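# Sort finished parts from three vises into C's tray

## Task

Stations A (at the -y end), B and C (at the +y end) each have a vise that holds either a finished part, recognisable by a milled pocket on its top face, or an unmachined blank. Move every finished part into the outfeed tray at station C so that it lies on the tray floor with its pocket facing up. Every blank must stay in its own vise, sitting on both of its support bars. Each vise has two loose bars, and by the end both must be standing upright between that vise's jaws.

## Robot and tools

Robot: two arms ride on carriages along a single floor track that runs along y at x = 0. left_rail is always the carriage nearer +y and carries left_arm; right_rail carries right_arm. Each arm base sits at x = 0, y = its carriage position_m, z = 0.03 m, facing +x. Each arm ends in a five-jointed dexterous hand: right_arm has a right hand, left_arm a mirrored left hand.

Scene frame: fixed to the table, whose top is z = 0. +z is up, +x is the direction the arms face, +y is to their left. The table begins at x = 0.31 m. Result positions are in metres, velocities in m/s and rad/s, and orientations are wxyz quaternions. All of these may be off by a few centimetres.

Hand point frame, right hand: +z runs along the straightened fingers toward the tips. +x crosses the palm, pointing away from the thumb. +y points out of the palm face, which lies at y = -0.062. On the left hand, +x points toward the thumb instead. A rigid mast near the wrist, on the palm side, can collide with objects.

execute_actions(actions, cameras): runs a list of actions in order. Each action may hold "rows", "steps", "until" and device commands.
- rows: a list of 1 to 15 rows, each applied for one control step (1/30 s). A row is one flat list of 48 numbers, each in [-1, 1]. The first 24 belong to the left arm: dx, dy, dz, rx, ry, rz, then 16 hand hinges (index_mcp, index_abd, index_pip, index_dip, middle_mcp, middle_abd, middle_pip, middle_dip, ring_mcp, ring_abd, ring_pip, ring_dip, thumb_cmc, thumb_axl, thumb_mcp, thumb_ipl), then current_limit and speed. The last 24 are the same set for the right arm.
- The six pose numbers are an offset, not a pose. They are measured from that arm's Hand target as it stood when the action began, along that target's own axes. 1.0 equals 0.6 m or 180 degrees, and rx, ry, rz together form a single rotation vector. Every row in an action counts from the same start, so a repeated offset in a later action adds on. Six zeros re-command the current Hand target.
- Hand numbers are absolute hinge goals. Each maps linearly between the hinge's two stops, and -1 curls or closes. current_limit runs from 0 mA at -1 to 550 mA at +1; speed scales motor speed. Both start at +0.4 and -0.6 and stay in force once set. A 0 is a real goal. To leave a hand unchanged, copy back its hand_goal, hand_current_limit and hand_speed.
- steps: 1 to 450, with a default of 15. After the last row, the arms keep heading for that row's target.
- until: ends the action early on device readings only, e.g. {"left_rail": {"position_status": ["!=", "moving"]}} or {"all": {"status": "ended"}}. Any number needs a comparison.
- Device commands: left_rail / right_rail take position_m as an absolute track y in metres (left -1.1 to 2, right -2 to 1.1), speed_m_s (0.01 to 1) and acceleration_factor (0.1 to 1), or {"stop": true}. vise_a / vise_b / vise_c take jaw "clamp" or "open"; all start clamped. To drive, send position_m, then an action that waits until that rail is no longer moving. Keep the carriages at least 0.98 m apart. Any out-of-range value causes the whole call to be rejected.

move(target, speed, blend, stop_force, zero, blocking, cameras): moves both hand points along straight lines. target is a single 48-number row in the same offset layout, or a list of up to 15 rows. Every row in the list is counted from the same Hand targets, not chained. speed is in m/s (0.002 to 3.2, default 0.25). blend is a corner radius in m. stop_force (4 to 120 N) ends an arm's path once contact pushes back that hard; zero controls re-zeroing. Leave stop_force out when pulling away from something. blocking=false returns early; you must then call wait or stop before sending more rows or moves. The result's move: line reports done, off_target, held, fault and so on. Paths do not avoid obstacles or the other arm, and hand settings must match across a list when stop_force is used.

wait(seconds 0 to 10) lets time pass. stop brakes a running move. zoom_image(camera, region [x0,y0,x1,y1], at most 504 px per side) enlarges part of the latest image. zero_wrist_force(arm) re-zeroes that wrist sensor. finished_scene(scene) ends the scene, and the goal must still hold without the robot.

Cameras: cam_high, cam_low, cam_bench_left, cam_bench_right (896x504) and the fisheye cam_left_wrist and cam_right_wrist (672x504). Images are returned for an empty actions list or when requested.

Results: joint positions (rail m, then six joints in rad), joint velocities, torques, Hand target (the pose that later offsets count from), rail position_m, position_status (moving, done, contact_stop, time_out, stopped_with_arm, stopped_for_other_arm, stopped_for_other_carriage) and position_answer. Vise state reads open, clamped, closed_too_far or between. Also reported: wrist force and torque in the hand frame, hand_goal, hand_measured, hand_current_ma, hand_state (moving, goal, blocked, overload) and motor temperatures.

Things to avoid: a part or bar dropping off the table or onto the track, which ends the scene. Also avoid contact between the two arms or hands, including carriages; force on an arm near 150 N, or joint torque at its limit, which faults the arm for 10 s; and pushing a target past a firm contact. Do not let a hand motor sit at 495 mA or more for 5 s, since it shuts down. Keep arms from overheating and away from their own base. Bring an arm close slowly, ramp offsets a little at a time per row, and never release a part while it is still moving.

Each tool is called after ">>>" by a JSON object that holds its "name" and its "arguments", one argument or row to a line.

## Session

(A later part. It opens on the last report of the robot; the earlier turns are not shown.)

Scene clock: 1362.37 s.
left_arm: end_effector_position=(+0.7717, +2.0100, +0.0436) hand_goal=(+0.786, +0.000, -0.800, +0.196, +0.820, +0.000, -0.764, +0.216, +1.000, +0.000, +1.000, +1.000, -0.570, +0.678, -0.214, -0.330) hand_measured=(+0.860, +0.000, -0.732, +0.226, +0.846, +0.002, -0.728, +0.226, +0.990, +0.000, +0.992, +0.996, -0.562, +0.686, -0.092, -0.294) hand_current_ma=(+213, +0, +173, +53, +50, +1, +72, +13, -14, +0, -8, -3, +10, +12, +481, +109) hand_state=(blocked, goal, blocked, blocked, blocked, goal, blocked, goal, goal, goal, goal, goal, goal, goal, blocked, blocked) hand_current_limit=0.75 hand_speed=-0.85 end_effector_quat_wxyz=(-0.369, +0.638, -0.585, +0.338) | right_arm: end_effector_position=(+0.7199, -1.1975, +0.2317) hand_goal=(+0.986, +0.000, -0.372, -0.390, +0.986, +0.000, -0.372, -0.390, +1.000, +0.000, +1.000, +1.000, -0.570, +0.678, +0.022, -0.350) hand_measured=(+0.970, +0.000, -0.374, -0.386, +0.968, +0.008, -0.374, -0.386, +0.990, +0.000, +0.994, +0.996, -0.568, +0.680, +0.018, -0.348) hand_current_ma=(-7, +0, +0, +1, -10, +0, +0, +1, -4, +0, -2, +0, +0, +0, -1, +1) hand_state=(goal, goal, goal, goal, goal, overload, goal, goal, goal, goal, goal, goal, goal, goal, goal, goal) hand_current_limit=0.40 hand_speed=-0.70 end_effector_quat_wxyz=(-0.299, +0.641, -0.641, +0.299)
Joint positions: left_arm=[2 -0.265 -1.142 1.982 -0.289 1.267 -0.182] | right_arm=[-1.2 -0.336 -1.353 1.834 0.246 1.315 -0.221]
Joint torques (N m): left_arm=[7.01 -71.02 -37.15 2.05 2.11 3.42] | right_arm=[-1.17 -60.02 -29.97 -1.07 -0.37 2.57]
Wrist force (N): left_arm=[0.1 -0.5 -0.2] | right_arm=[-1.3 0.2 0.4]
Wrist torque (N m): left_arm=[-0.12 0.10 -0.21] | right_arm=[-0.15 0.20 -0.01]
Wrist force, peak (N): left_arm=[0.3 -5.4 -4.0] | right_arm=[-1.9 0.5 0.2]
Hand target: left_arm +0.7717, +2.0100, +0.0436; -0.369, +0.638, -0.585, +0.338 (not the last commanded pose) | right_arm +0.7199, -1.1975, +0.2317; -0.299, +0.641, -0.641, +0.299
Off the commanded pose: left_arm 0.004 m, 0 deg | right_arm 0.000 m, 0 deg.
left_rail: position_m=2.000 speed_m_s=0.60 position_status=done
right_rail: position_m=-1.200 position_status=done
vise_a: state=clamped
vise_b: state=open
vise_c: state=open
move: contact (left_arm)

>>> {"name": "execute_actions", "arguments": {
  "actions": [
    {"rows":[[0,0,0,0,0,0,0.86,0,-0.72,0.24,0.86,0,-0.72,0.24,1,0,1,1,-0.571,0.678,-0.08,-0.3,0.5,-0.85,0,0,0,0,0,0,0.986,0,-0.372,-0.391,0.986,0,-0.372,-0.391,1,0,1,1,-0.571,0.678,0.022,-0.351,0.4,-0.7]],"steps":30},
    {"rows":[[0,0,0,0,0,0,1,0,-0.65,0.246,1,0,-0.65,0.246,1,0,1,1,-0.571,0.678,0.112,-0.481,0.4,-0.8,0,0,0,0,0,0,0.986,0,-0.372,-0.391,0.986,0,-0.372,-0.391,1,0,1,1,-0.571,0.678,0.022,-0.351,0.4,-0.7]],"steps":50}
  ]
}}

>>> {"name": "move", "arguments": {
  "target": [0,-0.2,-0.1155,0,0,0,1,0,-0.65,0.246,1,0,-0.65,0.246,1,0,1,1,-0.571,0.678,0.112,-0.481,0.4,-0.5,0,0,0,0,0,0,0.986,0,-0.372,-0.391,0.986,0,-0.372,-0.391,1,0,1,1,-0.571,0.678,0.022,-0.351,0.4,-0.7],
  "speed": 0.12,
  "cameras": ["cam_left_wrist","cam_bench_left","cam_high","cam_bench_right"]
}}

>>> {"name": "zoom_image", "arguments": {
  "camera": "cam_bench_left",
  "region": [390, 215, 620, 350]
}}

>>> {"name": "zoom_image", "arguments": {
  "camera": "cam_high",
  "region": [375, 190, 445, 250]
}}

>>> {"name": "zoom_image", "arguments": {
  "camera": "cam_bench_left",
  "region": [395, 245, 460, 295]
}}

Scene clock: 1373.33 s.
left_arm: end_effector_position=(+0.7717, +2.0100, +0.0436) hand_goal=(+1.000, +0.000, -0.650, +0.246, +1.000, +0.000, -0.650, +0.246, +1.000, +0.000, +1.000, +1.000, -0.570, +0.678, +0.112, -0.480) hand_measured=(+0.982, +0.000, -0.652, +0.244, +0.982, +0.002, -0.652, +0.244, +0.990, +0.000, +0.992, +0.996, -0.568, +0.680, +0.108, -0.476) hand_current_ma=(-29, +0, -2, -2, -27, +1, -2, -2, -14, +0, -8, -3, +2, +2, -3, +5) hand_state=(goal, goal, goal, goal, goal, goal, goal, goal, goal, goal, goal, goal, goal, goal, goal, goal) hand_current_limit=0.40 hand_speed=-0.80 end_effector_quat_wxyz=(-0.369, +0.638, -0.585, +0.338) | right_arm: end_effector_position=(+0.7199, -1.1975, +0.2317) hand_goal=(+0.986, +0.000, -0.372, -0.390, +0.986, +0.000, -0.372, -0.390, +1.000, +0.000, +1.000, +1.000, -0.570, +0.678, +0.022, -0.350) hand_measured=(+0.970, +0.000, -0.374, -0.386, +0.968, +0.008, -0.374, -0.386, +0.990, +0.000, +0.994, +0.996, -0.568, +0.680, +0.018, -0.348) hand_current_ma=(-7, +0, +0, +1, -10, +0, +0, +1, -4, +0, -2, +0, +0, +0, -1, +1) hand_state=(goal, goal, goal, goal, goal, overload, goal, goal, goal, goal, goal, goal, goal, goal, goal, goal) hand_current_limit=0.40 hand_speed=-0.70 end_effector_quat_wxyz=(-0.299, +0.641, -0.641, +0.299)
Joint positions: left_arm=[2 -0.265 -1.142 1.982 -0.289 1.267 -0.182] | right_arm=[-1.2 -0.336 -1.353 1.834 0.246 1.315 -0.221]
Joint torques (N m): left_arm=[-0.02 -55.07 -32.68 0.45 1.59 2.71] | right_arm=[-3.03 -60.9 -29.71 -0.87 0.12 2.49]
Wrist force (N): left_arm=[-0.3 0.3 -0.6] | right_arm=[-1.4 1.0 0.3]
Wrist torque (N m): left_arm=[-0.09 0.09 -0.22] | right_arm=[-0.04 0.22 0.00]
Wrist force, peak (N): left_arm=[0.8 -1.1 -6.3] | right_arm=[-1.5 1.1 0.4]
Hand target: left_arm +0.7717, +2.0100, +0.0436; -0.369, +0.638, -0.585, +0.338 | right_arm +0.7199, -1.1975, +0.2317; -0.299, +0.641, -0.641, +0.299
Off the commanded pose: left_arm 0.000 m, 0 deg | right_arm 0.000 m, 0 deg.
left_rail: position_m=2.000 speed_m_s=0.60 position_status=done
right_rail: position_m=-1.200 position_status=done
vise_a: state=clamped
vise_b: state=open
vise_c: state=open

Scene clock: 1374.97 s.
left_arm: end_effector_position=(+0.7716, +2.0100, +0.1820) hand_goal=(+1.000, +0.000, -0.650, +0.246, +1.000, +0.000, -0.650, +0.246, +1.000, +0.000, +1.000, +1.000, -0.570, +0.678, +0.112, -0.480) hand_measured=(+0.982, +0.000, -0.652, +0.244, +0.984, +0.002, -0.652, +0.244, +0.990, +0.000, +0.992, +0.996, -0.568, +0.680, +0.108, -0.476) hand_current_ma=(-27, +0, -2, -2, -26, +1, -2, -2, -14, +0, -8, -3, +2, +2, -3, +5) hand_state=(goal, goal, goal, goal, goal, goal, goal, goal, goal, goal, goal, goal, goal, goal, goal, goal) hand_current_limit=0.40 hand_speed=-0.50 end_effector_quat_wxyz=(-0.369, +0.638, -0.585, +0.338) | right_arm: end_effector_position=(+0.7199, -1.1975, +0.2317) hand_goal=(+0.986, +0.000, -0.372, -0.390, +0.986, +0.000, -0.372, -0.390, +1.000, +0.000, +1.000, +1.000, -0.570, +0.678, +0.022, -0.350) hand_measured=(+0.970, +0.000, -0.374, -0.386, +0.968, +0.008, -0.374, -0.386, +0.990, +0.000, +0.994, +0.996, -0.568, +0.680, +0.018, -0.348) hand_current_ma=(-7, +0, +0, +1, -10, +0, +0, +1, -4, +0, -2, +0, +0, +0, -1, +1) hand_state=(goal, goal, goal, goal, goal, overload, goal, goal, goal, goal, goal, goal, goal, goal, goal, goal) hand_current_limit=0.40 hand_speed=-0.70 end_effector_quat_wxyz=(-0.299, +0.641, -0.641, +0.299)
Joint positions: left_arm=[2 -0.265 -1.302 1.897 -0.044 1.267 -0.182] | right_arm=[-1.2 -0.336 -1.353 1.834 0.246 1.315 -0.221]
Joint torques (N m): left_arm=[-3.8 -66.1 -45.83 2.51 -1.3 -2.19] | right_arm=[-1.46 -60.31 -29.1 -0.71 0.08 2.34]
Wrist force (N): left_arm=[0.3 -0.1 -1.2] | right_arm=[-1.0 0.3 0.4]
Wrist torque (N m): left_arm=[-0.06 -0.01 -0.12] | right_arm=[-0.12 0.16 0.02]
Wrist force, peak (N): left_arm=[0.0 -0.8 -1.4] | right_arm=[-1.8 -0.2 0.3]
Hand target: left_arm +0.7716, +2.0100, +0.1821; -0.369, +0.638, -0.585, +0.338 | right_arm +0.7199, -1.1975, +0.2317; -0.299, +0.641, -0.641, +0.299
Off the commanded pose: left_arm 0.000 m, 0 deg | right_arm 0.000 m, 0 deg.
left_rail: position_m=2.000 speed_m_s=0.60 position_status=done
right_rail: position_m=-1.200 position_status=done
vise_a: state=clamped
vise_b: state=open
vise_c: state=open
move: done
camera_calibration:
cam_left_wrist: T_world_to_cam=[[0.264414, 0.764391, 0.588041, -1.87475], [-0.321933, -0.504808, 0.800954, 1.07896], [0.90909, -0.401094, 0.112604, 0.205937], [0, 0, 0, 1]] pos_world=[0.65585, 2.06031, 0.215045]
Images, in order (width x height): cam_high 896x504, cam_bench_left 896x504, cam_bench_right 896x504, cam_left_wrist 672x504.

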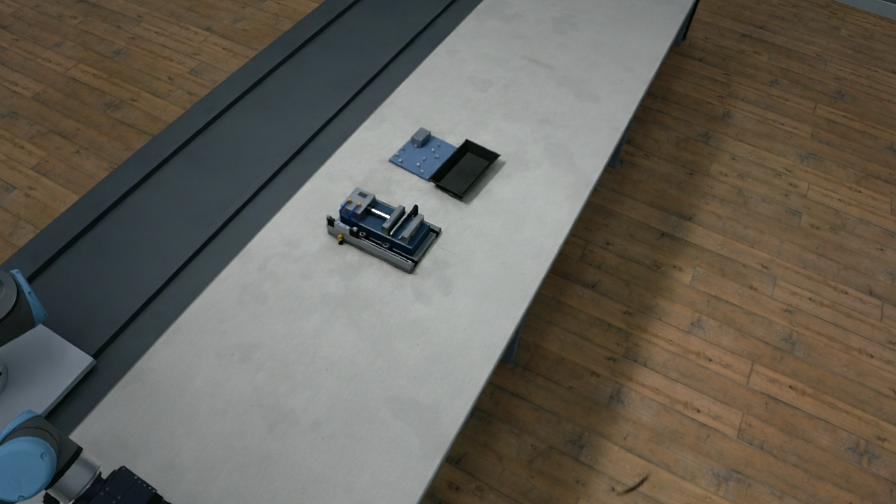

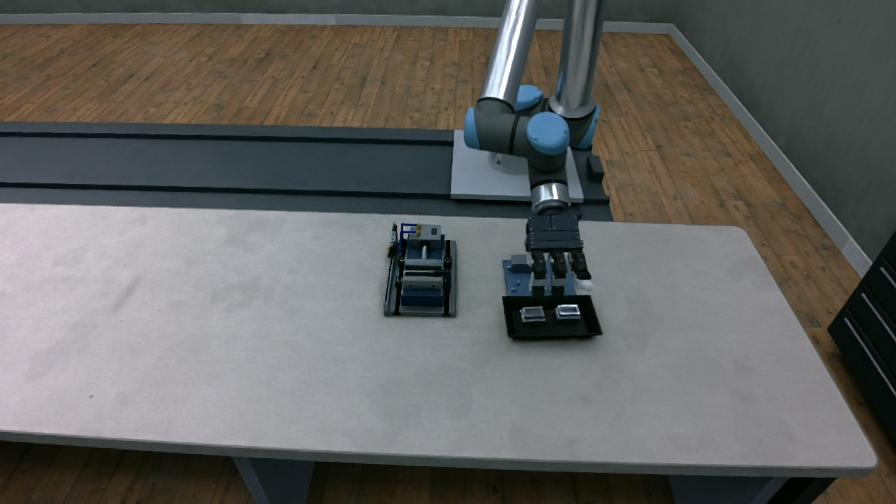

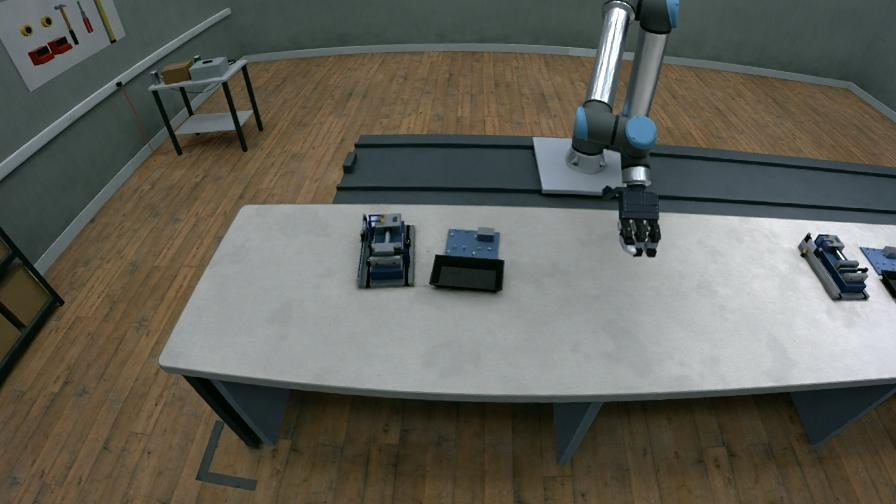

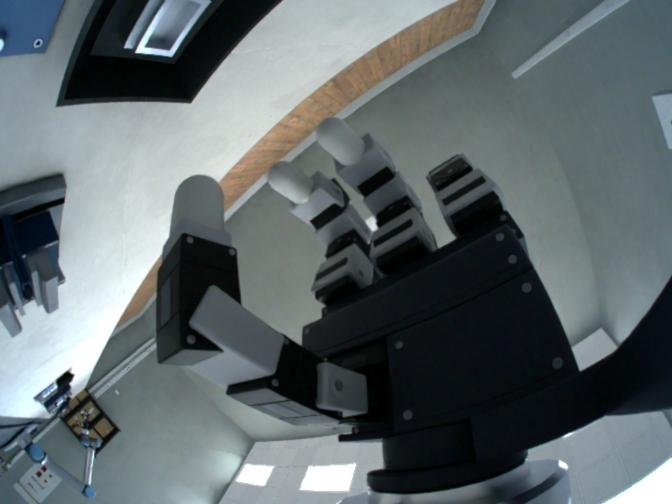

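Scaled by 2.191 from the camera's 896x504 image, which has a finer 1280x720 frame.

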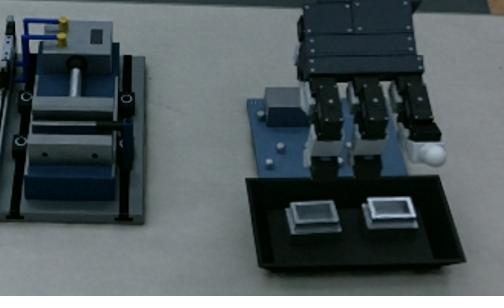

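Scaled by 7.200 from the camera's 896x504 image, which has a finer 1280x720 frame.

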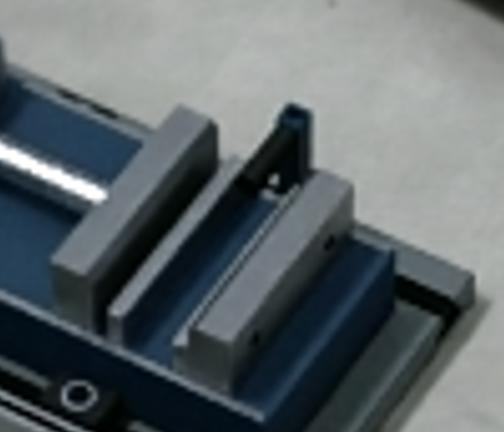

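Scaled by 7.754 from the camera's 896x504 image, which has a finer 1280x720 frame.

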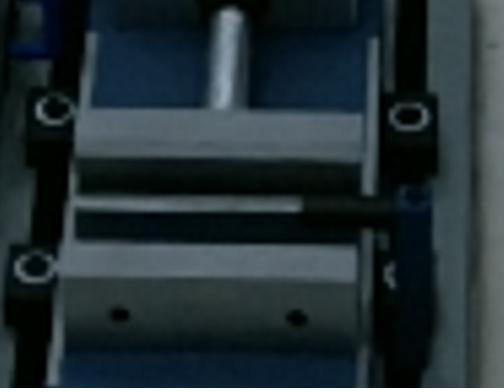

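>>> {"name": "finished_scene", "arguments": {
  "scene": 1
}}

The scene is finished: the task was done.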